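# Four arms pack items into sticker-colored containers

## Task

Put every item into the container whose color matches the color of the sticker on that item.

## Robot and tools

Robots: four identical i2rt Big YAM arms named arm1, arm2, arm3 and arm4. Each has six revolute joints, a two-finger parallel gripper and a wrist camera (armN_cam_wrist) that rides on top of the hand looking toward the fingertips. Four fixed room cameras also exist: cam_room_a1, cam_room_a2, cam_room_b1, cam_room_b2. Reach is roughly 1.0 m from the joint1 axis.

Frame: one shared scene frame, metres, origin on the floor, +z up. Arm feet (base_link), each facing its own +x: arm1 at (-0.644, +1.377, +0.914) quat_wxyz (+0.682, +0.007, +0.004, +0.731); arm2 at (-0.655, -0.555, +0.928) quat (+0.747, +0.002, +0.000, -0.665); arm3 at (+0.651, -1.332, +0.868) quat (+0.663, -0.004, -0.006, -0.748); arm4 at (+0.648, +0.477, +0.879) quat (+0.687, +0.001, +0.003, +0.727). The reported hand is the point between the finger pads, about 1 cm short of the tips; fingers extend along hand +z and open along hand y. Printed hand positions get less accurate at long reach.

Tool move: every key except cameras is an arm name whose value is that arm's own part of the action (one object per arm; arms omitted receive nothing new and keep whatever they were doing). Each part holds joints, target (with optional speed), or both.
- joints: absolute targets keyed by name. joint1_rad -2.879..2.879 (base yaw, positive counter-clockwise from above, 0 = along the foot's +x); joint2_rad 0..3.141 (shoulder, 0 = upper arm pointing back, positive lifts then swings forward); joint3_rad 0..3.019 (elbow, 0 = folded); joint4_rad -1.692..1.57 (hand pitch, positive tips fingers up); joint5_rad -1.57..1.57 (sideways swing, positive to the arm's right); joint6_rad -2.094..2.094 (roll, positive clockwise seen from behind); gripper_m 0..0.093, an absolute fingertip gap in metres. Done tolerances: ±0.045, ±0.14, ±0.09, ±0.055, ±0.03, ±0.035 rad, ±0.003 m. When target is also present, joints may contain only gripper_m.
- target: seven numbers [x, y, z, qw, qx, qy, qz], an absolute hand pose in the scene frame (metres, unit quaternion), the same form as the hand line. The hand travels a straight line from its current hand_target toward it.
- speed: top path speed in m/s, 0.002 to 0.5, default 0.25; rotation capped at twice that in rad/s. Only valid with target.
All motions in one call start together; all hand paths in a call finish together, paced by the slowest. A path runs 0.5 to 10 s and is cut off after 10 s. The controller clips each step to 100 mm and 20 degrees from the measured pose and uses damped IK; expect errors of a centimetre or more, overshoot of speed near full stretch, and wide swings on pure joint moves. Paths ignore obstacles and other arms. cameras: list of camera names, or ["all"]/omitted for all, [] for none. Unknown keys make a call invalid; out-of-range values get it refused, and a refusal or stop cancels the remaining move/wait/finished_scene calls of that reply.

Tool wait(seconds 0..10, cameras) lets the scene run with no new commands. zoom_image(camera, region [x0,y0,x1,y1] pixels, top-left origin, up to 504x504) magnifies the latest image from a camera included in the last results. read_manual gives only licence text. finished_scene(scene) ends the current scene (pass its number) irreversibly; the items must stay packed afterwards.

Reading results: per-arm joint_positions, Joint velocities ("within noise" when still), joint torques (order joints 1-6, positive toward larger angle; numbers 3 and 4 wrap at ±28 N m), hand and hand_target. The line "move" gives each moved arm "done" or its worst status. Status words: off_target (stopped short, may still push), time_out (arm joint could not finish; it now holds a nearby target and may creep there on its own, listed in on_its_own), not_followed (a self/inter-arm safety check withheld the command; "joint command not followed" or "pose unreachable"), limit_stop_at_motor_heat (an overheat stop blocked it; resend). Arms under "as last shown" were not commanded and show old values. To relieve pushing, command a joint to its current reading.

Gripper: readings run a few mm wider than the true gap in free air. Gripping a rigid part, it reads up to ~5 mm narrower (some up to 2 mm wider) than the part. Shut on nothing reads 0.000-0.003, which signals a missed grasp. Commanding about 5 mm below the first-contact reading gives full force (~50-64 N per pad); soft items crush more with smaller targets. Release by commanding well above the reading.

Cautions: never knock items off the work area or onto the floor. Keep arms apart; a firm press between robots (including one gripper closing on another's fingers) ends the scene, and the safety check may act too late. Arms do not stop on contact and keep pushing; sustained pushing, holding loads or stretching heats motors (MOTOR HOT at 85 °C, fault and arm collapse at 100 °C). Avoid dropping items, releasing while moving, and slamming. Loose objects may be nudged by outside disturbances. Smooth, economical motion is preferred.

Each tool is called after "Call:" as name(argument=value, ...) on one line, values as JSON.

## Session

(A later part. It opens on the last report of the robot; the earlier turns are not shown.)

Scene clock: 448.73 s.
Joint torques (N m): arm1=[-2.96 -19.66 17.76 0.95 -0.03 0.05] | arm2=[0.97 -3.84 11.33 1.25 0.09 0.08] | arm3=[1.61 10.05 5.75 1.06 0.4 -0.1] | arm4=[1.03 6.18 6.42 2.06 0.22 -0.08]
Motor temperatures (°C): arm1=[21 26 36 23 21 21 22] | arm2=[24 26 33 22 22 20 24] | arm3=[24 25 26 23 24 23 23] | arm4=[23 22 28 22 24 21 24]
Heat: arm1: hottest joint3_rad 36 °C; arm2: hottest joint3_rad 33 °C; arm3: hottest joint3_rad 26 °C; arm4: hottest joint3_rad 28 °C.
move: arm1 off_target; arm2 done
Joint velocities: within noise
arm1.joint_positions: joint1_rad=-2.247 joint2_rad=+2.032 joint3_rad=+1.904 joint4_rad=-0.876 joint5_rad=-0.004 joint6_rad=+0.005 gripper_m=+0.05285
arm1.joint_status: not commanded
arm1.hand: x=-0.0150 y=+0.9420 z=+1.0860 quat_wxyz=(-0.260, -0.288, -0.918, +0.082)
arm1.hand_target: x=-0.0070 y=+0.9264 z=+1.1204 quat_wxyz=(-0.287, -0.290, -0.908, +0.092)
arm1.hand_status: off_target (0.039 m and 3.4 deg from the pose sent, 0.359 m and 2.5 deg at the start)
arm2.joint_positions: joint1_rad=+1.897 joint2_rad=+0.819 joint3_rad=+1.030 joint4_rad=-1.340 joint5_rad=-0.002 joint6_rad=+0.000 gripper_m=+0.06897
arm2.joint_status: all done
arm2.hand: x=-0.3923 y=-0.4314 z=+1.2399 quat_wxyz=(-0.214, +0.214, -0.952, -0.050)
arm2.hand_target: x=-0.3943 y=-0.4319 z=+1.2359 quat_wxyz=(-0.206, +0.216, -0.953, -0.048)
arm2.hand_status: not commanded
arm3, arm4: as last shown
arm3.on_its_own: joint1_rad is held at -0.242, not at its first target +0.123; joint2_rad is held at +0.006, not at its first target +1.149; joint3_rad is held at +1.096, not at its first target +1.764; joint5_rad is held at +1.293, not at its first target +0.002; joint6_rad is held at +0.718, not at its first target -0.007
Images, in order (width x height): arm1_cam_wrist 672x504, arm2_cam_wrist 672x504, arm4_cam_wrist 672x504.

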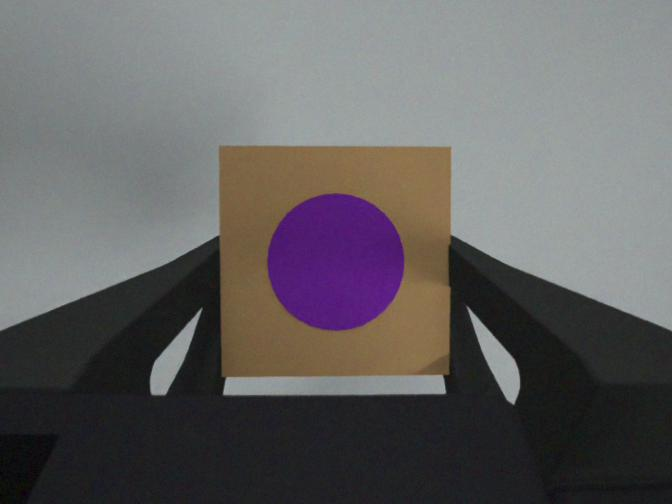

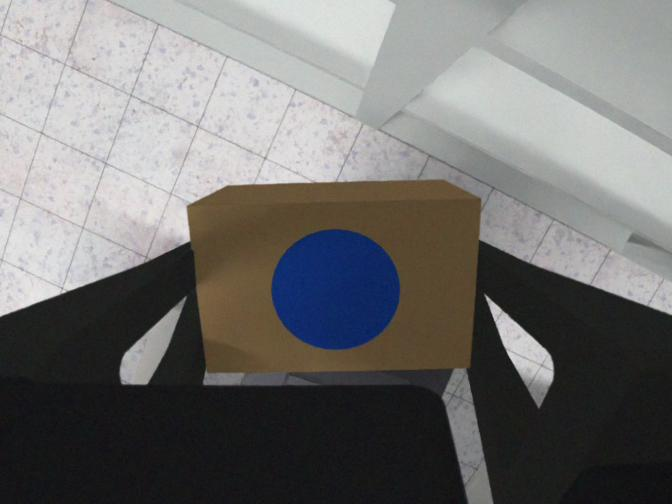

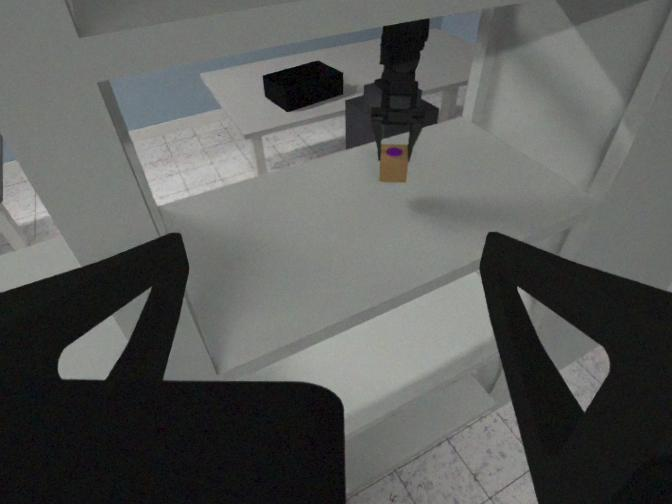

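Call:
move(arm1={"target": [0.0, 0.92, 1.075, 0.2865, 0.2899, 0.9086, -0.0914], "speed": 0.1}, arm2={"target": [-0.33, -0.28, 1.11, 0.1711, -0.3388, 0.9231, 0.0628], "speed": 0.25}, cameras=["arm1_cam_wrist", "arm2_cam_wrist", "arm4_cam_wrist"])

Scene clock: 462.97 s.
Joint torques (N m): arm1=[-2.32 -19.14 13.29 2.15 -0.08 -0.01] | arm2=[0.97 -11.11 12.6 2.06 -0.1 -0.05] | arm3=[1.73 9.99 5.82 1.06 0.4 -0.1] | arm4=[1.55 5.48 6.45 2.1 0.24 -0.08]
Motor temperatures (°C): arm1=[21 26 38 23 21 21 22] | arm2=[24 26 33 22 22 20 24] | arm3=[24 25 26 23 24 23 23] | arm4=[23 22 28 22 24 21 24]
Heat: arm1: hottest joint3_rad 38 °C; arm2: hottest joint3_rad 33 °C; arm3: hottest joint3_rad 26 °C; arm4: hottest joint3_rad 28 °C.
move: arm1 off_target; arm2 off_target
Joint velocities: within noise
arm1.joint_positions: joint1_rad=-2.248 joint2_rad=+2.071 joint3_rad=+1.904 joint4_rad=-0.818 joint5_rad=-0.005 joint6_rad=+0.005 gripper_m=+0.05285
arm1.joint_status: not commanded
arm1.hand: x=-0.0046 y=+0.9337 z=+1.0651 quat_wxyz=(-0.269, -0.288, -0.915, +0.085)
arm1.hand_target: x=-0.0006 y=+0.9204 z=+1.0751 quat_wxyz=(-0.286, -0.290, -0.909, +0.092)
arm1.hand_status: off_target (0.018 m and 2.3 deg from the pose sent, 0.029 m and 3.4 deg at the start)
arm2.joint_positions: joint1_rad=+2.155 joint2_rad=+1.261 joint3_rad=+0.975 joint4_rad=-0.955 joint5_rad=+0.004 joint6_rad=+0.012 gripper_m=+0.06897
arm2.joint_status: not commanded
arm2.hand: x=-0.3360 y=-0.2874 z=+1.1013 quat_wxyz=(-0.156, +0.333, -0.928, -0.057)
arm2.hand_target: x=-0.3302 y=-0.2801 z=+1.1101 quat_wxyz=(-0.171, +0.339, -0.923, -0.063)
arm2.hand_status: off_target (0.013 m and 2.1 deg from the pose sent, 0.209 m and 15.5 deg at the start)
arm3.joint_positions: joint1_rad=-0.248 joint2_rad=+0.006 joint3_rad=+1.087 joint4_rad=-1.698 joint5_rad=+1.294 joint6_rad=+0.721 gripper_m=+0.09398
arm3.joint_status: not commanded
arm3.on_its_own: joint1_rad is held at -0.242, not at its first target +0.123; joint2_rad is held at +0.006, not at its first target +1.149; joint3_rad is held at +1.096, not at its first target +1.764; joint5_rad is held at +1.293, not at its first target +0.002; joint6_rad is held at +0.718, not at its first target -0.007
arm3.hand: x=+0.5239 y=-1.1925 z=+1.3333 quat_wxyz=(+0.001, -0.755, +0.104, +0.648)
arm3.hand_target: x=+0.5240 y=-1.1911 z=+1.3356 quat_wxyz=(-0.003, -0.754, +0.103, +0.648)
arm3.hand_status: not commanded
arm4.joint_positions: joint1_rad=+1.005 joint2_rad=+0.301 joint3_rad=+1.204 joint4_rad=-1.019 joint5_rad=-0.003 joint6_rad=+0.010 gripper_m=+0.09398
arm4.joint_status: not commanded
arm4.hand: x=+0.5099 y=+0.5578 z=+1.4585 quat_wxyz=(-0.161, +0.721, -0.192, -0.646)
arm4.hand_target: x=+0.5087 y=+0.5582 z=+1.4613 quat_wxyz=(-0.166, +0.717, -0.187, -0.651)
arm4.hand_status: not commanded
Images, in order (width x height): arm1_cam_wrist 672x504, arm2_cam_wrist 672x504, arm4_cam_wrist 672x504.

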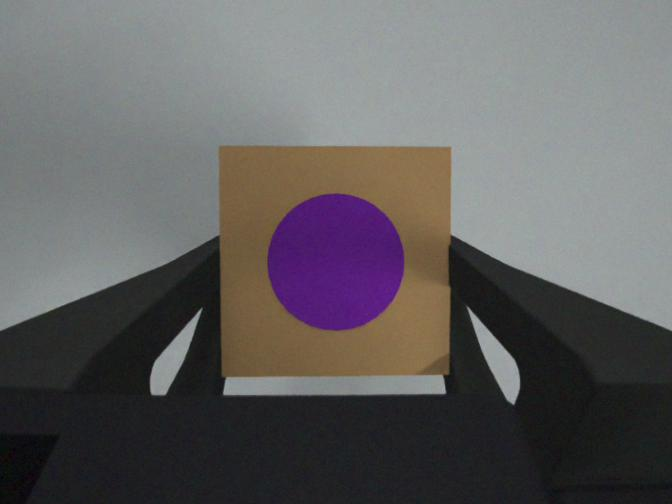

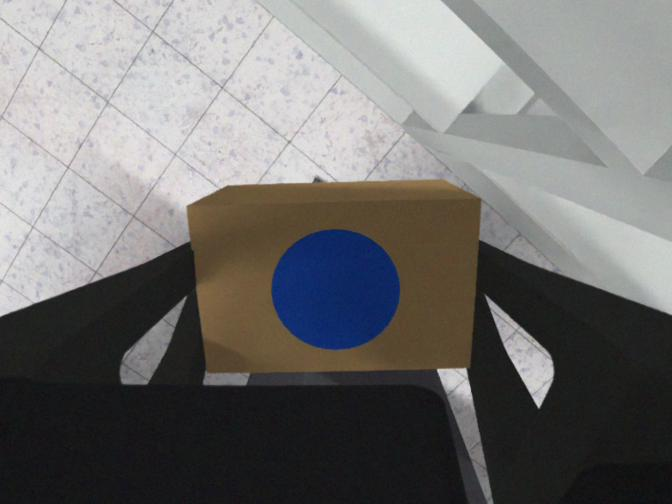

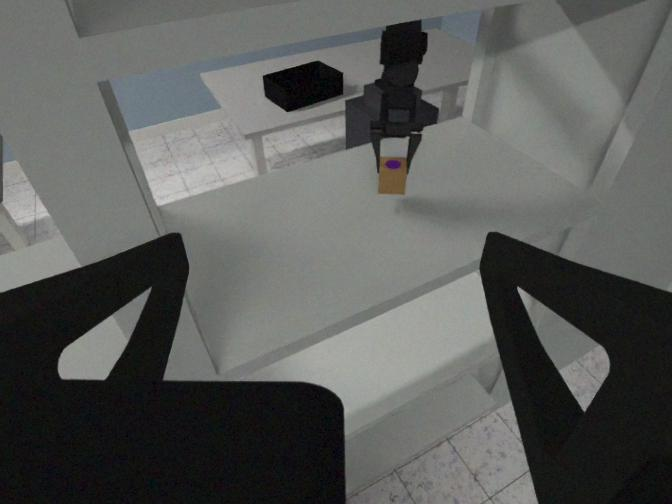

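Call:
move(arm1={"target": [0.0, 0.915, 1.045, 0.2865, 0.2899, 0.9086, -0.0914], "speed": 0.08}, arm2={"target": [-0.05, -0.04, 1.105, 0.1711, -0.3388, 0.9231, 0.0628], "speed": 0.25}, cameras=["arm1_cam_wrist", "arm2_cam_wrist", "arm4_cam_wrist"])

Scene clock: 471.93 s.
Joint torques (N m): arm1=[-2.84 -19.19 11.59 2.29 -0.03 -0.05] | arm2=[1.2 -24.29 17.11 0.96 -0.08 -0.03] | arm3=[1.61 10.05 5.82 1.05 0.39 -0.09] | arm4=[1.2 5.95 6.57 2.21 0.23 -0.08]
Motor temperatures (°C): arm1=[21 27 37 23 21 21 23] | arm2=[24 26 34 22 22 20 24] | arm3=[24 25 26 23 24 23 23] | arm4=[23 22 28 22 24 21 24]
Heat: arm1: hottest joint3_rad 37 °C; arm2: hottest joint3_rad 34 °C; arm3: hottest joint3_rad 26 °C; arm4: hottest joint3_rad 28 °C.
move: arm1 off_target; arm2 off_target
Joint velocities: within noise
arm1.joint_positions: joint1_rad=-2.254 joint2_rad=+2.093 joint3_rad=+1.888 joint4_rad=-0.756 joint5_rad=-0.008 joint6_rad=+0.005 gripper_m=+0.05285
arm1.joint_status: not commanded
arm1.hand: x=-0.0001 y=+0.9257 z=+1.0483 quat_wxyz=(-0.280, -0.289, -0.911, +0.087)
arm1.hand_target: x=-0.0003 y=+0.9152 z=+1.0450 quat_wxyz=(-0.286, -0.290, -0.909, +0.091)
arm1.hand_status: off_target (0.011 m and 0.9 deg from the pose sent, 0.028 m and 2.3 deg at the start)
arm2.joint_positions: joint1_rad=+2.155 joint2_rad=+2.272 joint3_rad=+2.343 joint4_rad=-1.293 joint5_rad=+0.004 joint6_rad=+0.012 gripper_m=+0.06897
arm2.joint_status: not commanded
arm2.hand: x=-0.0567 y=-0.0514 z=+1.1028 quat_wxyz=(-0.164, +0.332, -0.927, -0.060)
arm2.hand_target: x=-0.0508 y=-0.0405 z=+1.1048 quat_wxyz=(-0.172, +0.339, -0.923, -0.063)
arm2.hand_status: off_target (0.013 m and 1.2 deg from the pose sent, 0.378 m and 2.1 deg at the start)
arm3, arm4: as last shown
arm3.on_its_own: joint1_rad is held at -0.242, not at its first target +0.123; joint2_rad is held at +0.006, not at its first target +1.149; joint3_rad is held at +1.096, not at its first target +1.764; joint5_rad is held at +1.293, not at its first target +0.002; joint6_rad is held at +0.718, not at its first target -0.007
Images, in order (width x height): arm1_cam_wrist 672x504, arm2_cam_wrist 672x504, arm4_cam_wrist 672x504.

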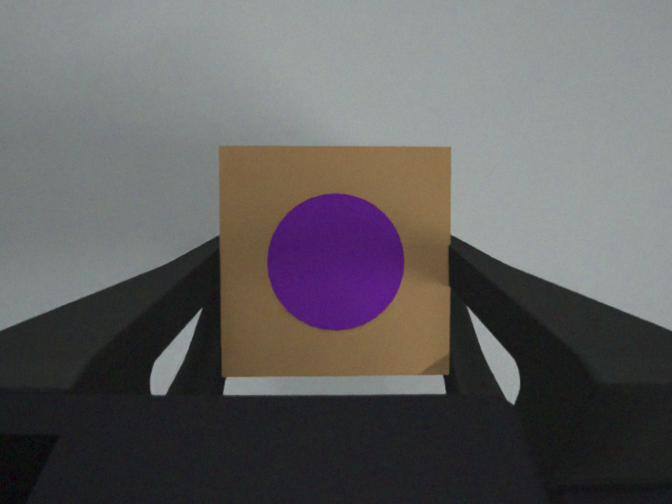

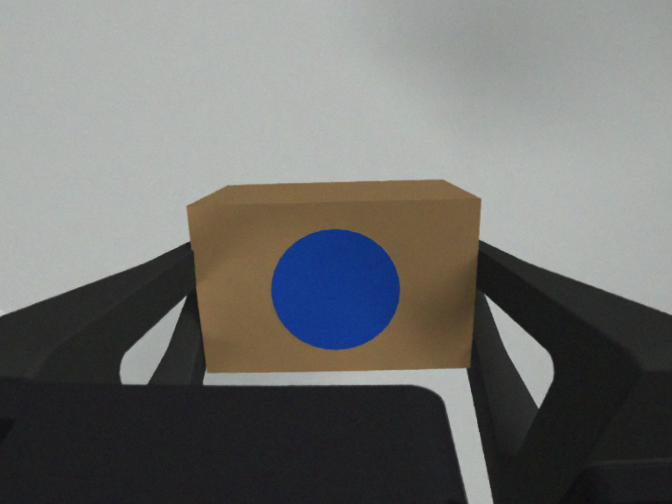

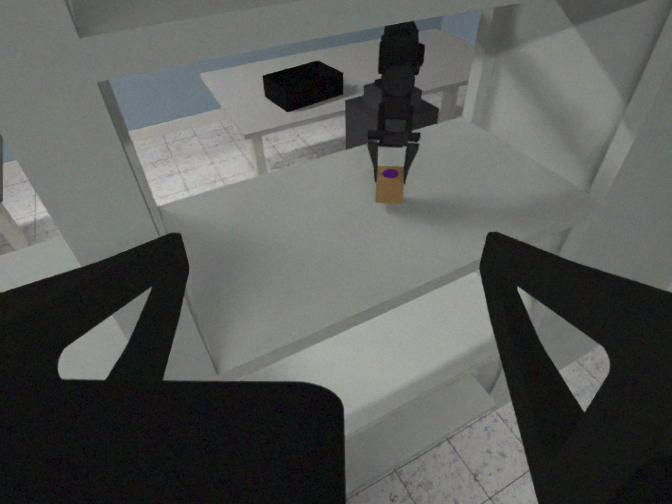

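Call:
move(arm1={"target": [0.0, 0.915, 1.03, 0.2865, 0.2899, 0.9086, -0.0914], "speed": 0.06}, arm2={"target": [-0.045, -0.035, 1.05, 0.1711, -0.3388, 0.9231, 0.0628], "speed": 0.12}, cameras=["arm1_cam_wrist", "arm2_cam_wrist", "arm4_cam_wrist"])

Call:
zoom_image(camera="arm4_cam_wrist", region=[330, 120, 450, 240])

Scene clock: 477.77 s.
Joint torques (N m): arm1=[-2.9 -19.02 11.56 2.1 -0.05 -0.05] | arm2=[1.14 -24.53 11.29 2.21 -0.08 -0.02] | arm3=[1.67 10.05 5.81 1.06 0.38 -0.1] | arm4=[1.55 5.89 6.37 2.17 0.2 -0.07]
Motor temperatures (°C): arm1=[21 27 37 23 21 21 23] | arm2=[24 26 34 22 22 20 24] | arm3=[24 25 26 23 24 23 23] | arm4=[23 22 28 22 24 21 24]
Heat: arm1: hottest joint3_rad 37 °C; arm2: hottest joint3_rad 34 °C; arm3: hottest joint3_rad 26 °C; arm4: hottest joint3_rad 28 °C.
move: arm1 off_target; arm2 off_target
Joint velocities: within noise
arm1.joint_positions: joint1_rad=-2.254 joint2_rad=+2.104 joint3_rad=+1.865 joint4_rad=-0.723 joint5_rad=-0.009 joint6_rad=+0.004 gripper_m=+0.05285
arm1.joint_status: not commanded
arm1.hand: x=+0.0001 y=+0.9255 z=+1.0331 quat_wxyz=(-0.280, -0.289, -0.911, +0.087)
arm1.hand_target: x=-0.0002 y=+0.9152 z=+1.0300 quat_wxyz=(-0.286, -0.290, -0.909, +0.091)
arm1.hand_status: off_target (0.011 m and 0.9 deg from the pose sent, 0.021 m and 0.9 deg at the start)
arm2.joint_positions: joint1_rad=+2.155 joint2_rad=+2.295 joint3_rad=+2.312 joint4_rad=-1.200 joint5_rad=+0.004 joint6_rad=+0.012 gripper_m=+0.06897
arm2.joint_status: not commanded
arm2.hand: x=-0.0447 y=-0.0413 z=+1.0793 quat_wxyz=(-0.183, +0.331, -0.923, -0.067)
arm2.hand_target: x=-0.0460 y=-0.0358 z=+1.0502 quat_wxyz=(-0.171, +0.339, -0.923, -0.063)
arm2.hand_status: off_target (0.030 m and 1.7 deg from the pose sent, 0.057 m and 1.2 deg at the start)
arm3, arm4: as last shown
arm3.on_its_own: joint1_rad is held at -0.242, not at its first target +0.123; joint2_rad is held at +0.006, not at its first target +1.149; joint3_rad is held at +1.096, not at its first target +1.764; joint5_rad is held at +1.293, not at its first target +0.002; joint6_rad is held at +0.718, not at its first target -0.007
Images, in order (width x height): arm1_cam_wrist 672x504, arm2_cam_wrist 672x504, arm4_cam_wrist 672x504.

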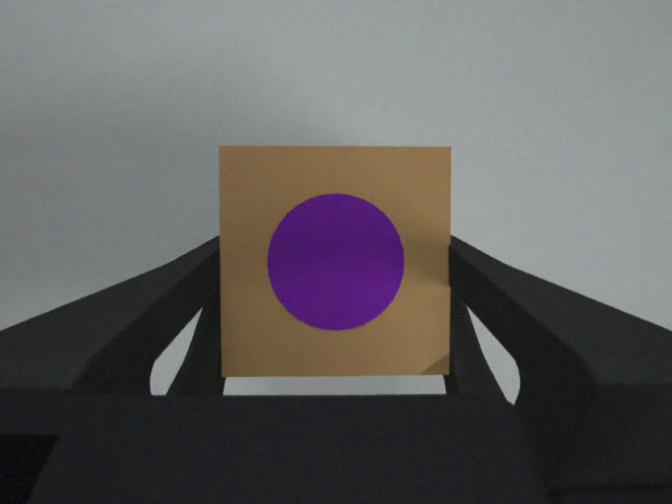

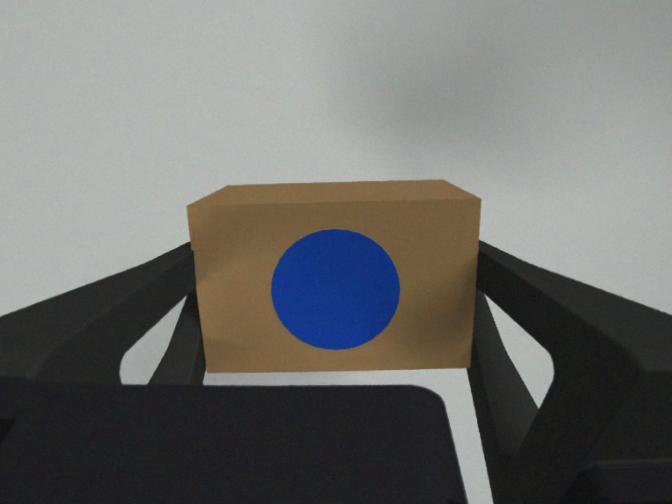

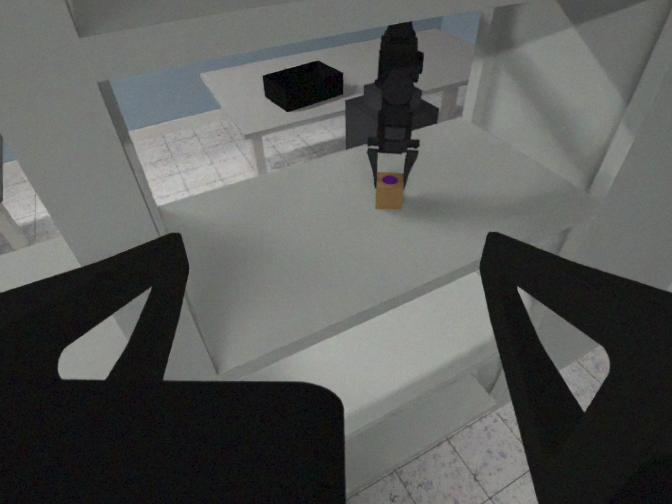

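Scaled by 4.200.

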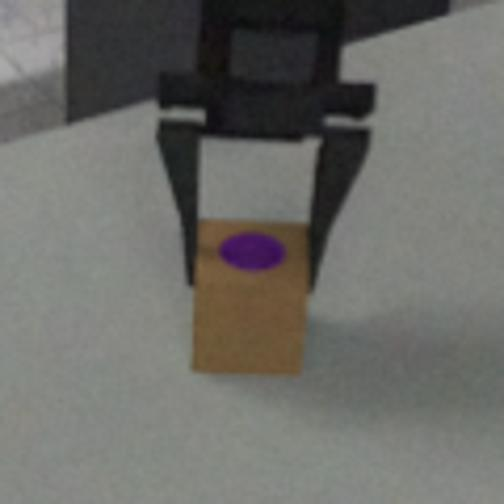

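Call:
move(arm1={"target": [0.0, 0.915, 1.012, 0.2865, 0.2899, 0.9086, -0.0914], "speed": 0.06}, arm2={"target": [-0.045, -0.035, 1.02, 0.1711, -0.3388, 0.9231, 0.0628], "speed": 0.1}, cameras=["arm1_cam_wrist", "arm2_cam_wrist", "arm4_cam_wrist"])

Call:
zoom_image(camera="arm4_cam_wrist", region=[330, 120, 450, 240])

Scene clock: 483.10 s.
Joint torques (N m): arm1=[-3.02 -17.67 10.44 2.17 -0.02 0.01] | arm2=[1.14 -24.29 10.8 2.22 -0.08 -0.02] | arm3=[1.73 10.23 5.82 1.09 0.4 -0.11] | arm4=[0.85 5.95 6.56 2.21 0.21 -0.08]
Motor temperatures (°C): arm1=[21 27 37 23 21 21 23] | arm2=[24 27 35 22 22 20 24] | arm3=[24 25 26 23 24 23 23] | arm4=[23 22 28 22 24 21 24]
Heat: arm1: hottest joint3_rad 37 °C; arm2: hottest joint3_rad 35 °C; arm3: hottest joint3_rad 26 °C; arm4: hottest joint3_rad 28 °C.
move: arm1 off_target; arm2 off_target
Joint velocities: within noise
arm1.joint_positions: joint1_rad=-2.254 joint2_rad=+2.104 joint3_rad=+1.852 joint4_rad=-0.681 joint5_rad=-0.009 joint6_rad=+0.003 gripper_m=+0.05285
arm1.joint_status: not commanded
arm1.hand: x=+0.0036 y=+0.9230 z=+1.0321 quat_wxyz=(-0.293, -0.287, -0.908, +0.091)
arm1.hand_target: x=-0.0005 y=+0.9156 z=+1.0120 quat_wxyz=(-0.286, -0.290, -0.909, +0.091)
arm1.hand_status: off_target (0.022 m and 0.8 deg from the pose sent, 0.024 m and 0.9 deg at the start)
arm2.joint_positions: joint1_rad=+2.155 joint2_rad=+2.297 joint3_rad=+2.251 joint4_rad=-1.128 joint5_rad=+0.004 joint6_rad=+0.012 gripper_m=+0.06897
arm2.joint_status: not commanded
arm2.hand: x=-0.0431 y=-0.0399 z=+1.0549 quat_wxyz=(-0.187, +0.331, -0.923, -0.068)
arm2.hand_target: x=-0.0462 y=-0.0360 z=+1.0205 quat_wxyz=(-0.171, +0.339, -0.923, -0.063)
arm2.hand_status: off_target (0.035 m and 2.1 deg from the pose sent, 0.060 m and 1.7 deg at the start)
arm3, arm4: as last shown
arm3.on_its_own: joint1_rad is held at -0.242, not at its first target +0.123; joint2_rad is held at +0.006, not at its first target +1.149; joint3_rad is held at +1.096, not at its first target +1.764; joint5_rad is held at +1.293, not at its first target +0.002; joint6_rad is held at +0.718, not at its first target -0.007
Images, in order (width x height): arm1_cam_wrist 672x504, arm2_cam_wrist 672x504, arm4_cam_wrist 672x504.

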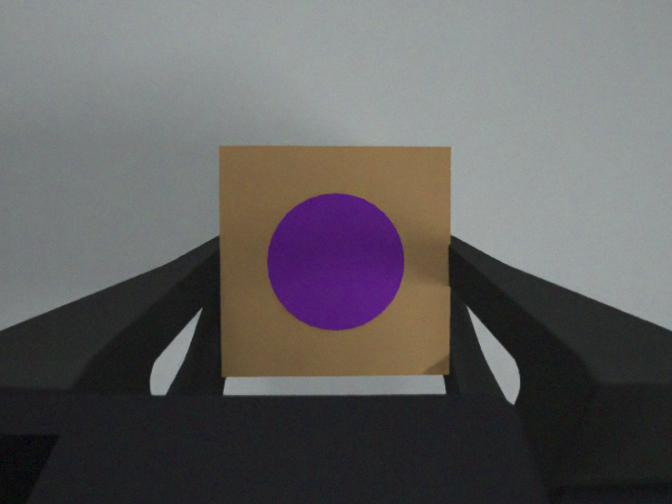

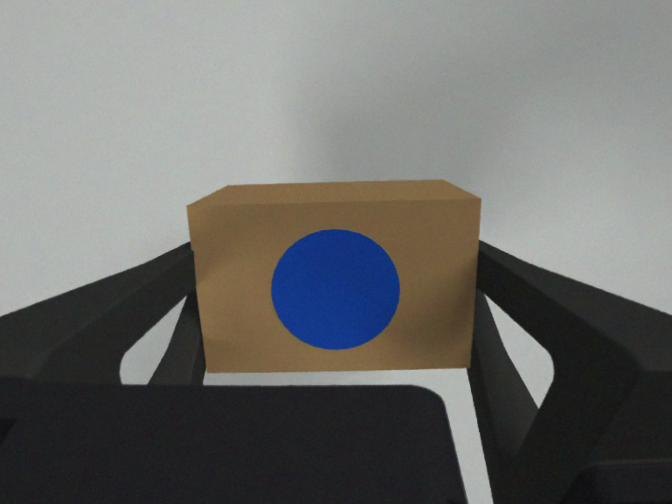

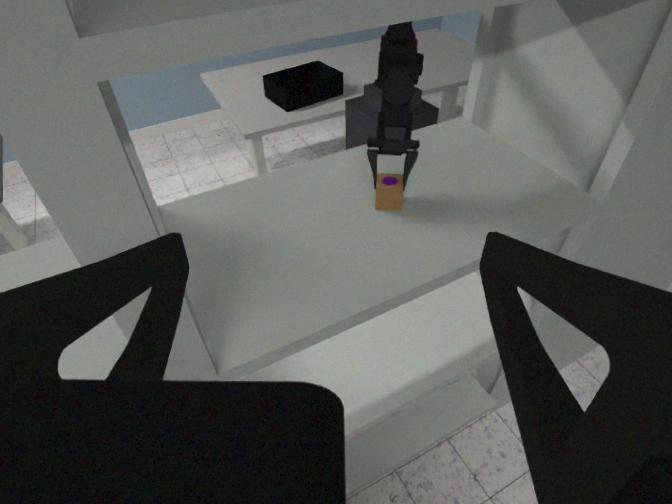

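Scaled by 4.200.

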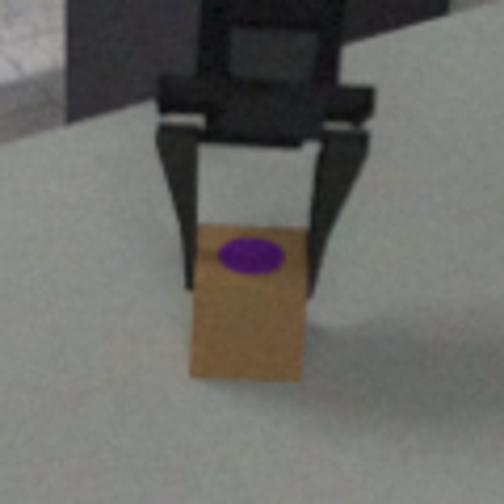

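Call:
move(arm1={"target": [0.0, 0.916, 1.026, 0.2865, 0.2899, 0.9086, -0.0914], "speed": 0.1}, arm2={"target": [-0.045, -0.035, 1.0, 0.1711, -0.3388, 0.9231, 0.0628], "speed": 0.08}, cameras=["arm1_cam_wrist", "arm2_cam_wrist"])

Call:
move(arm1={"joints": {"gripper_m": 0.075}}, cameras=["arm1_cam_wrist", "arm4_cam_wrist"])

Scene clock: 490.53 s.
Joint torques (N m): arm1=[-2.2 -18.78 12.11 0.96 0.01 -0.03] | arm2=[1.26 -24.06 10.71 2.28 -0.08 -0.03] | arm3=[1.49 10.05 5.82 1.03 0.39 -0.1] | arm4=[1.49 5.48 6.28 2.13 0.22 -0.06]
Motor temperatures (°C): arm1=[21 27 36 23 21 21 23] | arm2=[24 27 35 22 22 20 24] | arm3=[24 25 26 23 24 23 23] | arm4=[23 22 28 22 24 21 24]
Heat: arm1: hottest joint3_rad 36 °C; arm2: hottest joint3_rad 35 °C; arm3: hottest joint3_rad 26 °C; arm4: hottest joint3_rad 28 °C.
move: arm1 done; arm2 off_target
Joint velocities: within noise
arm1.joint_positions: joint1_rad=-2.254 joint2_rad=+2.104 joint3_rad=+1.852 joint4_rad=-0.681 joint5_rad=-0.009 joint6_rad=+0.003 gripper_m=+0.05285
arm1.joint_status: not commanded
arm1.hand: x=+0.0036 y=+0.9230 z=+1.0321 quat_wxyz=(-0.293, -0.287, -0.908, +0.091)
arm1.hand_target: x=-0.0001 y=+0.9162 z=+1.0258 quat_wxyz=(-0.287, -0.290, -0.909, +0.091)
arm1.hand_status: done (0.010 m and 0.8 deg from the pose sent, 0.010 m and 0.8 deg at the start)
arm2.joint_positions: joint1_rad=+2.155 joint2_rad=+2.304 joint3_rad=+2.214 joint4_rad=-1.083 joint5_rad=+0.004 joint6_rad=+0.012 gripper_m=+0.06897
arm2.joint_status: not commanded
arm2.hand: x=-0.0423 y=-0.0392 z=+1.0366 quat_wxyz=(-0.188, +0.331, -0.922, -0.069)
arm2.hand_target: x=-0.0463 y=-0.0361 z=+1.0005 quat_wxyz=(-0.171, +0.339, -0.923, -0.063)
arm2.hand_status: off_target (0.037 m and 2.2 deg from the pose sent, 0.055 m and 2.1 deg at the start)
arm3, arm4: as last shown
arm3.on_its_own: joint1_rad is held at -0.242, not at its first target +0.123; joint2_rad is held at +0.006, not at its first target +1.149; joint3_rad is held at +1.096, not at its first target +1.764; joint5_rad is held at +1.293, not at its first target +0.002; joint6_rad is held at +0.718, not at its first target -0.007
Images, in order (width x height): arm1_cam_wrist 672x504, arm2_cam_wrist 672x504.

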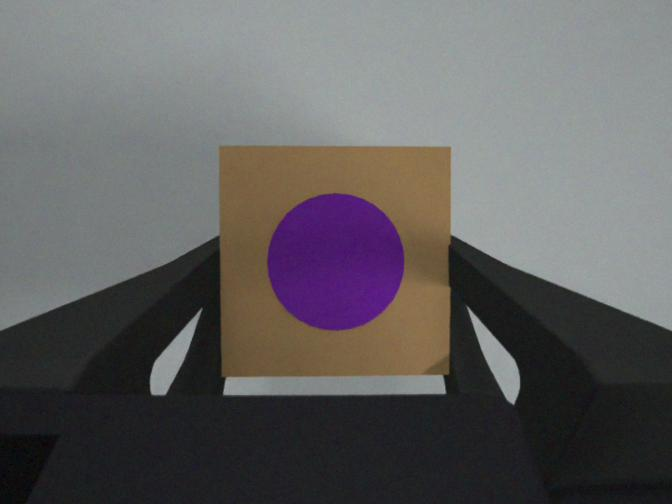

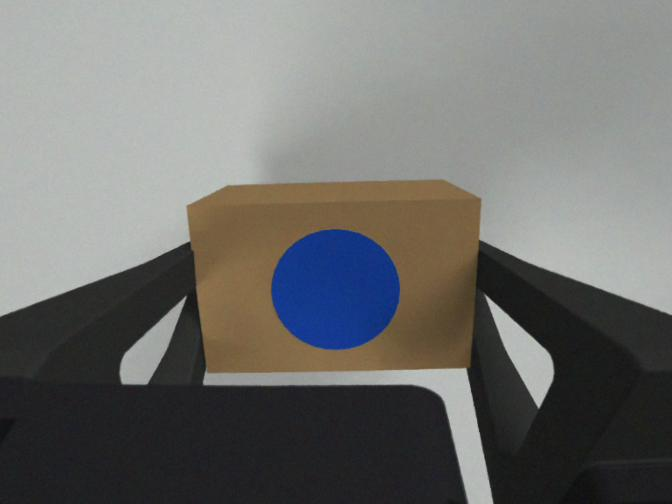

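Scene clock: 491.03 s.
Joint torques (N m): arm1=[-2.78 -19.43 11.97 0.84 0 -0.03] | arm2=[1.14 -24.23 10.71 2.28 -0.07 -0.03] | arm3=[1.73 9.99 5.78 1.06 0.4 -0.09] | arm4=[1.38 6.07 6.43 2.13 0.21 -0.06]
Motor temperatures (°C): arm1=[21 27 36 23 21 21 23] | arm2=[24 27 35 22 22 20 24] | arm3=[24 25 26 23 24 23 23] | arm4=[23 22 28 22 24 21 24]
Heat: arm1: hottest joint3_rad 36 °C; arm2: hottest joint3_rad 35 °C; arm3: hottest joint3_rad 26 °C; arm4: hottest joint3_rad 28 °C.
move: arm1 done
Joint velocities: within noise
arm1.joint_positions: joint1_rad=-2.254 joint2_rad=+2.105 joint3_rad=+1.852 joint4_rad=-0.681 joint5_rad=-0.009 joint6_rad=+0.003 gripper_m=+0.07496
arm1.joint_status: all done
arm1.hand: x=+0.0036 y=+0.9230 z=+1.0315 quat_wxyz=(-0.292, -0.287, -0.908, +0.091)
arm1.hand_target: x=-0.0001 y=+0.9162 z=+1.0258 quat_wxyz=(-0.287, -0.290, -0.909, +0.091)
arm1.hand_status: not commanded
arm2, arm3, arm4: as last shown
arm3.on_its_own: joint1_rad is held at -0.242, not at its first target +0.123; joint2_rad is held at +0.006, not at its first target +1.149; joint3_rad is held at +1.096, not at its first target +1.764; joint5_rad is held at +1.293, not at its first target +0.002; joint6_rad is held at +0.718, not at its first target -0.007
Images, in order (width x height): arm1_cam_wrist 672x504, arm4_cam_wrist 672x504.

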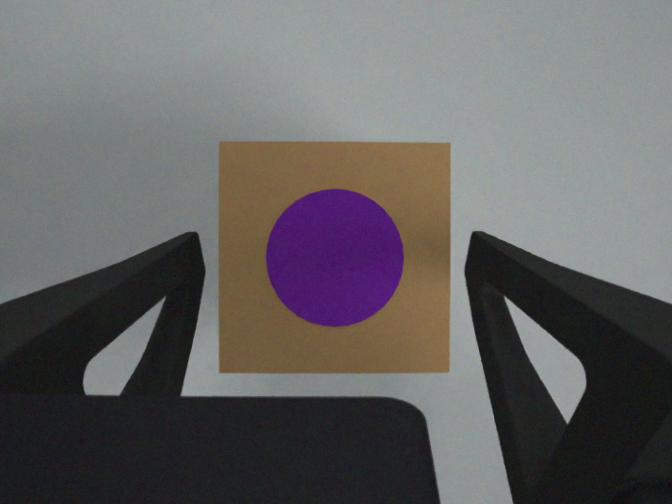

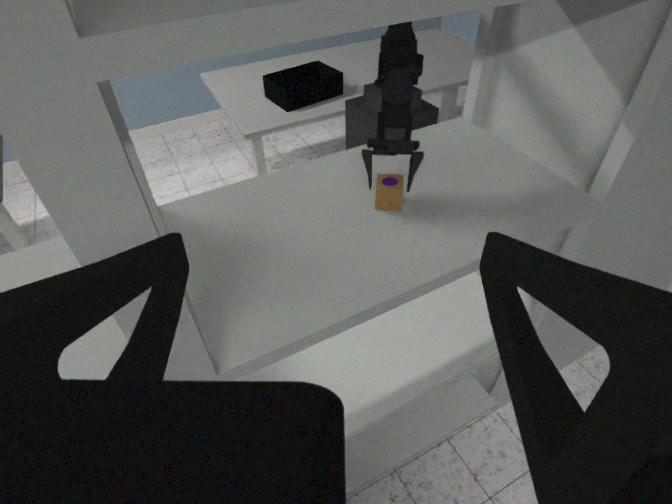

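Call:
move(arm1={"target": [-0.32, 1.145, 1.11, 0.2865, 0.2899, 0.9086, -0.0914], "speed": 0.25}, arm2={"target": [-0.045, -0.035, 0.985, 0.1711, -0.3388, 0.9231, 0.0628], "speed": 0.08}, cameras=["arm1_cam_wrist", "arm2_cam_wrist", "arm4_cam_wrist"])

Scene clock: 500.37 s.
Joint torques (N m): arm1=[-2.49 -2.49 11.38 1.03 -0.06 -0.02] | arm2=[1.2 -24 10.4 2.32 -0.08 -0.02] | arm3=[1.61 10.11 5.79 1.06 0.39 -0.1] | arm4=[1.08 6.07 6.48 2.15 0.21 -0.03]
Motor temperatures (°C): arm1=[21 27 36 23 21 21 22] | arm2=[24 28 34 22 22 20 25] | arm3=[24 25 26 23 24 23 23] | arm4=[23 22 28 22 24 21 24]
Heat: arm1: hottest joint3_rad 36 °C; arm2: hottest joint3_rad 34 °C; arm3: hottest joint3_rad 26 °C; arm4: hottest joint3_rad 28 °C.
move: arm1 done; arm2 off_target
Joint velocities: within noise
arm1.joint_positions: joint1_rad=-2.259 joint2_rad=+1.010 joint3_rad=+0.780 joint4_rad=-0.705 joint5_rad=-0.011 joint6_rad=+0.002 gripper_m=+0.07496
arm1.joint_status: not commanded
arm1.hand: x=-0.3173 y=+1.1481 z=+1.1108 quat_wxyz=(-0.292, -0.288, -0.907, +0.091)
arm1.hand_target: x=-0.3200 y=+1.1450 z=+1.1100 quat_wxyz=(-0.287, -0.290, -0.909, +0.091)
arm1.hand_status: done (0.004 m and 0.7 deg from the pose sent, 0.400 m and 0.8 deg at the start)
arm2.joint_positions: joint1_rad=+2.155 joint2_rad=+2.308 joint3_rad=+2.192 joint4_rad=-1.050 joint5_rad=+0.004 joint6_rad=+0.012 gripper_m=+0.06897
arm2.joint_status: not commanded
arm2.hand: x=-0.0412 y=-0.0382 z=+1.0260 quat_wxyz=(-0.191, +0.330, -0.922, -0.070)
arm2.hand_target: x=-0.0465 y=-0.0363 z=+0.9857 quat_wxyz=(-0.171, +0.339, -0.923, -0.063)
arm2.hand_status: off_target (0.041 m and 2.6 deg from the pose sent, 0.052 m and 2.2 deg at the start)
arm3, arm4: as last shown
arm3.on_its_own: joint1_rad is held at -0.242, not at its first target +0.123; joint2_rad is held at +0.006, not at its first target +1.149; joint3_rad is held at +1.096, not at its first target +1.764; joint5_rad is held at +1.293, not at its first target +0.002; joint6_rad is held at +0.718, not at its first target -0.007
Images, in order (width x height): arm1_cam_wrist 672x504, arm2_cam_wrist 672x504, arm4_cam_wrist 672x504.

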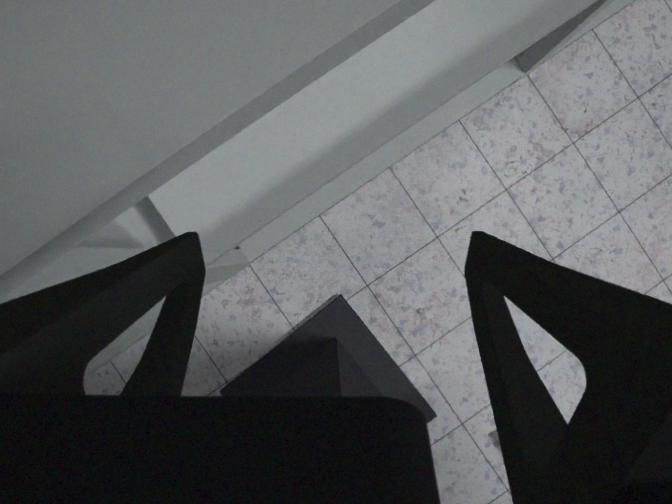

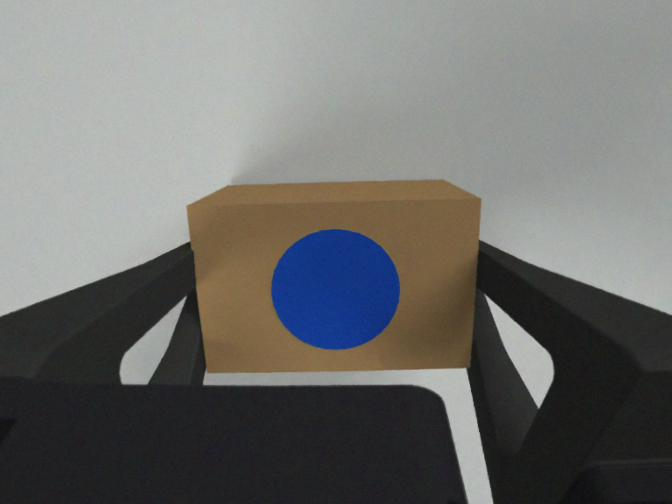

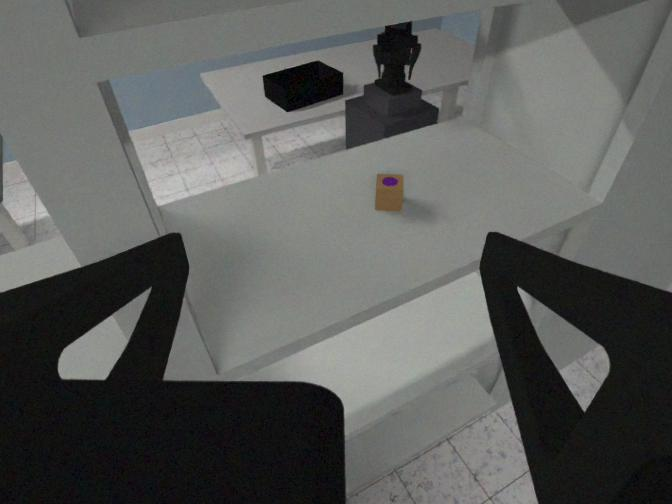

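Call:
move(arm2={"target": [-0.045, -0.035, 0.97, 0.1711, -0.3388, 0.9231, 0.0628], "speed": 0.08}, cameras=["arm2_cam_wrist"])

Scene clock: 507.67 s.
Joint torques (N m): arm1=[-3.08 -3.14 11.67 1.06 -0.01 -0.05] | arm2=[1.14 -23.41 9.07 2.39 -0.01 -0.03] | arm3=[1.55 10.17 5.78 1.02 0.4 -0.11] | arm4=[0.97 5.95 6.5 2.15 0.16 -0.03]
Motor temperatures (°C): arm1=[21 27 36 23 21 21 22] | arm2=[24 29 33 22 22 20 25] | arm3=[24 25 26 23 24 23 23] | arm4=[23 22 28 22 24 21 24]
Heat: arm1: hottest joint3_rad 36 °C; arm2: hottest joint3_rad 33 °C; arm3: hottest joint3_rad 26 °C; arm4: hottest joint3_rad 28 °C.
move: arm2 off_target
Joint velocities: within noise
arm1, arm3, arm4: as last shown
arm1.joint_positions: joint1_rad=-2.259 joint2_rad=+1.010 joint3_rad=+0.780 joint4_rad=-0.705 joint5_rad=-0.011 joint6_rad=+0.001 gripper_m=+0.07496
arm2.joint_positions: joint1_rad=+2.155 joint2_rad=+2.308 joint3_rad=+2.183 joint4_rad=-1.019 joint5_rad=+0.002 joint6_rad=+0.012 gripper_m=+0.06897
arm2.joint_status: not commanded
arm2.hand: x=-0.0381 y=-0.0351 z=+1.0245 quat_wxyz=(-0.200, +0.330, -0.920, -0.074)
arm2.hand_target: x=-0.0471 y=-0.0369 z=+0.9714 quat_wxyz=(-0.171, +0.339, -0.923, -0.063)
arm2.hand_status: off_target (0.055 m and 3.7 deg from the pose sent, 0.056 m and 2.6 deg at the start)
arm3.on_its_own: joint1_rad is held at -0.242, not at its first target +0.123; joint2_rad is held at +0.006, not at its first target +1.149; joint3_rad is held at +1.096, not at its first target +1.764; joint5_rad is held at +1.293, not at its first target +0.002; joint6_rad is held at +0.718, not at its first target -0.007
Images, in order (width x height): arm2_cam_wrist 672x504.

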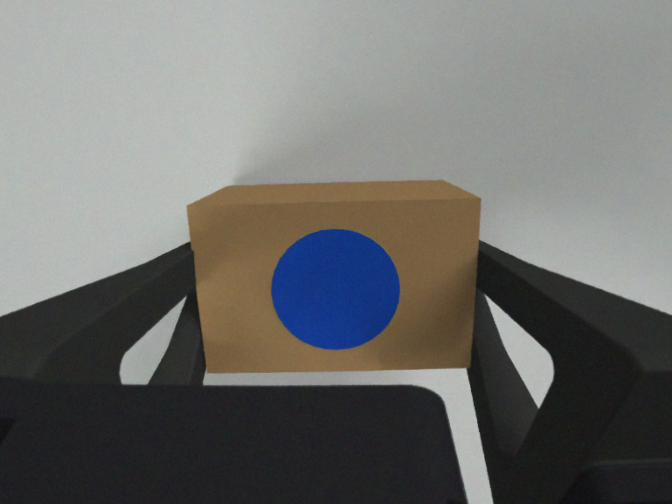

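Call:
move(arm2={"target": [-0.045, -0.036, 1.005, 0.1711, -0.3388, 0.9231, 0.0628], "speed": 0.15}, cameras=[])

Call:
move(arm2={"joints": {"gripper_m": 0.091}}, cameras=["arm2_cam_wrist"])

Scene clock: 512.07 s.
Joint torques (N m): arm1=[-2.96 -3.37 11.74 0.91 -0.08 -0.08] | arm2=[1.08 -24.76 13.74 0.43 0.01 -0.03] | arm3=[1.67 10.05 5.81 1.11 0.39 -0.1] | arm4=[1.26 6.01 6.5 2.19 0.22 -0.06]
Motor temperatures (°C): arm1=[21 26 35 23 21 21 22] | arm2=[24 29 33 22 22 20 25] | arm3=[24 25 26 23 24 23 23] | arm4=[23 22 28 22 24 21 24]
Heat: arm1: hottest joint3_rad 35 °C; arm2: hottest joint3_rad 33 °C; arm3: hottest joint3_rad 26 °C; arm4: hottest joint3_rad 28 °C.
move: arm2 off_target
Joint velocities: within noise
arm1: as last shown
arm2.joint_positions: joint1_rad=+2.155 joint2_rad=+2.308 joint3_rad=+2.186 joint4_rad=-1.046 joint5_rad=+0.001 joint6_rad=+0.012 gripper_m=+0.06897
arm2.joint_status: not commanded
arm2.hand: x=-0.0420 y=-0.0383 z=+1.0238 quat_wxyz=(-0.189, +0.331, -0.922, -0.071)
arm2.hand_target: x=-0.0454 y=-0.0363 z=+1.0053 quat_wxyz=(-0.172, +0.339, -0.923, -0.063)
arm2.hand_status: off_target (0.019 m and 2.5 deg from the pose sent, 0.021 m and 3.7 deg at the start)
arm3.joint_positions: joint1_rad=-0.248 joint2_rad=+0.006 joint3_rad=+1.087 joint4_rad=-1.698 joint5_rad=+1.294 joint6_rad=+0.721 gripper_m=+0.09398
arm3.joint_status: not commanded
arm3.on_its_own: joint1_rad is held at -0.242, not at its first target +0.123; joint2_rad is held at +0.006, not at its first target +1.149; joint3_rad is held at +1.096, not at its first target +1.764; joint5_rad is held at +1.293, not at its first target +0.002; joint6_rad is held at +0.718, not at its first target -0.007
arm3.hand: x=+0.5239 y=-1.1925 z=+1.3333 quat_wxyz=(+0.001, -0.755, +0.104, +0.648)
arm3.hand_target: x=+0.5240 y=-1.1911 z=+1.3356 quat_wxyz=(-0.003, -0.754, +0.103, +0.648)
arm3.hand_status: not commanded
arm4.joint_positions: joint1_rad=+1.005 joint2_rad=+0.301 joint3_rad=+1.204 joint4_rad=-1.019 joint5_rad=-0.003 joint6_rad=+0.010 gripper_m=+0.09398
arm4.joint_status: not commanded
arm4.hand: x=+0.5099 y=+0.5578 z=+1.4585 quat_wxyz=(-0.161, +0.721, -0.192, -0.646)
arm4.hand_target: x=+0.5087 y=+0.5582 z=+1.4613 quat_wxyz=(-0.166, +0.717, -0.187, -0.651)
arm4.hand_status: not commanded

Scene clock: 512.57 s.
Joint torques (N m): arm1=[-2.73 -3.6 11.64 1.11 -0.04 -0.03] | arm2=[1.14 -24.59 13.63 1.01 0.01 -0.03] | arm3=[1.49 10.11 5.78 1.07 0.39 -0.11] | arm4=[1.08 6.12 6.52 2.04 0.19 -0.08]
Motor temperatures (°C): arm1=[21 26 35 23 21 21 22] | arm2=[24 29 33 22 22 20 25] | arm3=[24 25 26 23 24 23 23] | arm4=[23 22 28 22 24 21 24]
Heat: arm1: hottest joint3_rad 35 °C; arm2: hottest joint3_rad 33 °C; arm3: hottest joint3_rad 26 °C; arm4: hottest joint3_rad 28 °C.
move: arm2 done
Joint velocities: within noise
arm1, arm3, arm4: as last shown
arm2.joint_positions: joint1_rad=+2.155 joint2_rad=+2.309 joint3_rad=+2.186 joint4_rad=-1.061 joint5_rad=+0.001 joint6_rad=+0.012 gripper_m=+0.09092
arm2.joint_status: all done
arm2.hand: x=-0.0447 y=-0.0406 z=+1.0212 quat_wxyz=(-0.182, +0.331, -0.923, -0.068)
arm2.hand_target: x=-0.0454 y=-0.0363 z=+1.0053 quat_wxyz=(-0.172, +0.339, -0.923, -0.063)
arm2.hand_status: not commanded
arm3.on_its_own: joint1_rad is held at -0.242, not at its first target +0.123; joint2_rad is held at +0.006, not at its first target +1.149; joint3_rad is held at +1.096, not at its first target +1.764; joint5_rad is held at +1.293, not at its first target +0.002; joint6_rad is held at +0.718, not at its first target -0.007
Images, in order (width x height): arm2_cam_wrist 672x504.

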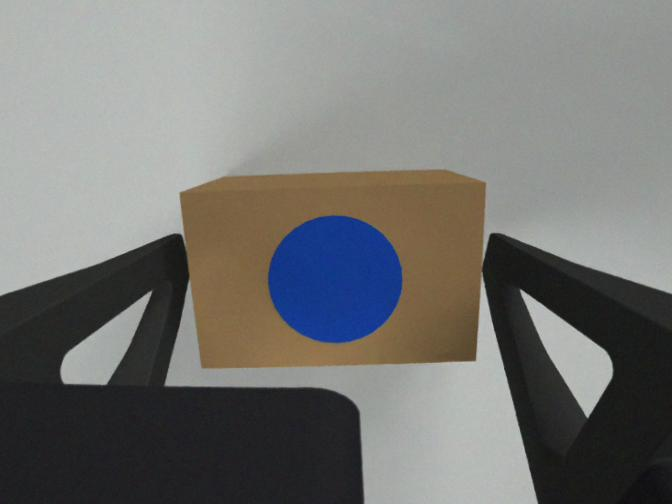

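Call:
move(arm2={"target": [-0.33, -0.28, 1.12, 0.1711, -0.3388, 0.9231, 0.0628], "speed": 0.25}, arm4={"target": [0.34, 0.69, 1.14, 0.0904, -0.9096, 0.2868, 0.2868], "speed": 0.25}, cameras=["arm2_cam_wrist", "arm4_cam_wrist"])

Scene clock: 527.93 s.
Joint torques (N m): arm1=[-3.02 -3.31 11.52 0.99 -0.04 -0.06] | arm2=[1.03 -10.23 10.33 1.03 -0.04 0.01] | arm3=[1.67 10.05 5.79 1.06 0.39 -0.09] | arm4=[0.79 -5.95 9.58 1.46 0.22 0.11]
Motor temperatures (°C): arm1=[21 26 35 23 21 21 22] | arm2=[24 29 34 22 22 20 24] | arm3=[24 25 26 23 24 23 23] | arm4=[23 22 29 22 24 21 24]
Heat: arm1: hottest joint3_rad 35 °C; arm2: hottest joint3_rad 34 °C; arm3: hottest joint3_rad 26 °C; arm4: hottest joint3_rad 29 °C.
move: arm2 off_target; arm4 done
Joint velocities: within noise
arm1, arm3: as last shown
arm2.joint_positions: joint1_rad=+2.156 joint2_rad=+1.247 joint3_rad=+1.028 joint4_rad=-0.955 joint5_rad=+0.002 joint6_rad=+0.007 gripper_m=+0.09092
arm2.joint_status: not commanded
arm2.hand: x=-0.3239 y=-0.2765 z=+1.1307 quat_wxyz=(-0.186, +0.334, -0.922, -0.068)
arm2.hand_target: x=-0.3300 y=-0.2800 z=+1.1202 quat_wxyz=(-0.171, +0.339, -0.923, -0.063)
arm2.hand_status: off_target (0.013 m and 2.0 deg from the pose sent, 0.385 m and 1.6 deg at the start)
arm3.on_its_own: joint1_rad is held at -0.242, not at its first target +0.123; joint2_rad is held at +0.006, not at its first target +1.149; joint3_rad is held at +1.096, not at its first target +1.764; joint5_rad is held at +1.293, not at its first target +0.002; joint6_rad is held at +0.718, not at its first target -0.007
arm4.joint_positions: joint1_rad=+0.921 joint2_rad=+0.942 joint3_rad=+0.898 joint4_rad=-0.942 joint5_rad=+0.011 joint6_rad=+0.002 gripper_m=+0.09398
arm4.joint_status: not commanded
arm4.hand: x=+0.3425 y=+0.6877 z=+1.1347 quat_wxyz=(-0.087, +0.914, -0.283, -0.276)
arm4.hand_target: x=+0.3401 y=+0.6899 z=+1.1401 quat_wxyz=(-0.090, +0.910, -0.287, -0.287)
arm4.hand_status: done (0.006 m and 1.5 deg from the pose sent, 0.384 m and 48.8 deg at the start)
Images, in order (width x height): arm2_cam_wrist 672x504, arm4_cam_wrist 672x504.

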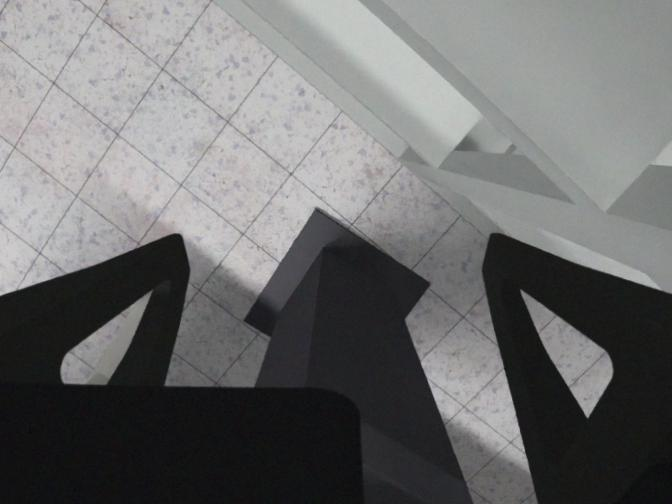

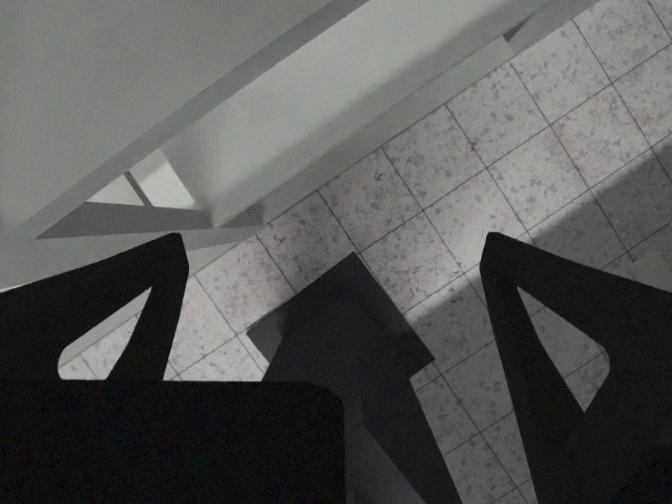

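Call:
move(arm4={"target": [0.05, 0.89, 1.125, 0.0904, -0.9096, 0.2868, 0.2868], "speed": 0.25}, cameras=["arm4_cam_wrist"])

Scene clock: 534.00 s.
Joint torques (N m): arm1=[-2.96 -2.9 11.52 1.05 -0.06 -0.04] | arm2=[0.97 -10.46 10.35 1.07 -0.05 0.01] | arm3=[1.73 9.99 5.81 1.06 0.38 -0.09] | arm4=[0.56 -20.19 13.22 0.68 0.11 0.09]
Motor temperatures (°C): arm1=[21 26 35 23 21 21 22] | arm2=[24 28 34 22 22 20 24] | arm3=[24 25 26 23 24 23 23] | arm4=[23 22 30 22 24 21 24]
Heat: arm1: hottest joint3_rad 35 °C; arm2: hottest joint3_rad 34 °C; arm3: hottest joint3_rad 26 °C; arm4: hottest joint3_rad 30 °C.
move: arm4 off_target
Joint velocities: within noise
arm1, arm2, arm3: as last shown
arm3.on_its_own: joint1_rad is held at -0.242, not at its first target +0.123; joint2_rad is held at +0.006, not at its first target +1.149; joint3_rad is held at +1.096, not at its first target +1.764; joint5_rad is held at +1.293, not at its first target +0.002; joint6_rad is held at +0.718, not at its first target -0.007
arm4.joint_positions: joint1_rad=+0.921 joint2_rad=+1.865 joint3_rad=+1.769 joint4_rad=-0.888 joint5_rad=+0.011 joint6_rad=+0.002 gripper_m=+0.09398
arm4.joint_status: not commanded
arm4.hand: x=+0.0591 y=+0.8787 z=+1.1126 quat_wxyz=(-0.087, +0.914, -0.283, -0.277)
arm4.hand_target: x=+0.0508 y=+0.8894 z=+1.1249 quat_wxyz=(-0.090, +0.909, -0.287, -0.287)
arm4.hand_status: off_target (0.019 m and 1.4 deg from the pose sent, 0.356 m and 1.5 deg at the start)
Images, in order (width x height): arm4_cam_wrist 672x504.

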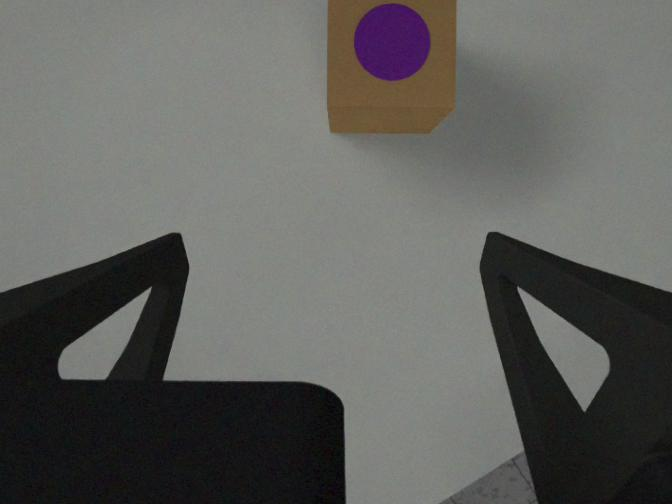

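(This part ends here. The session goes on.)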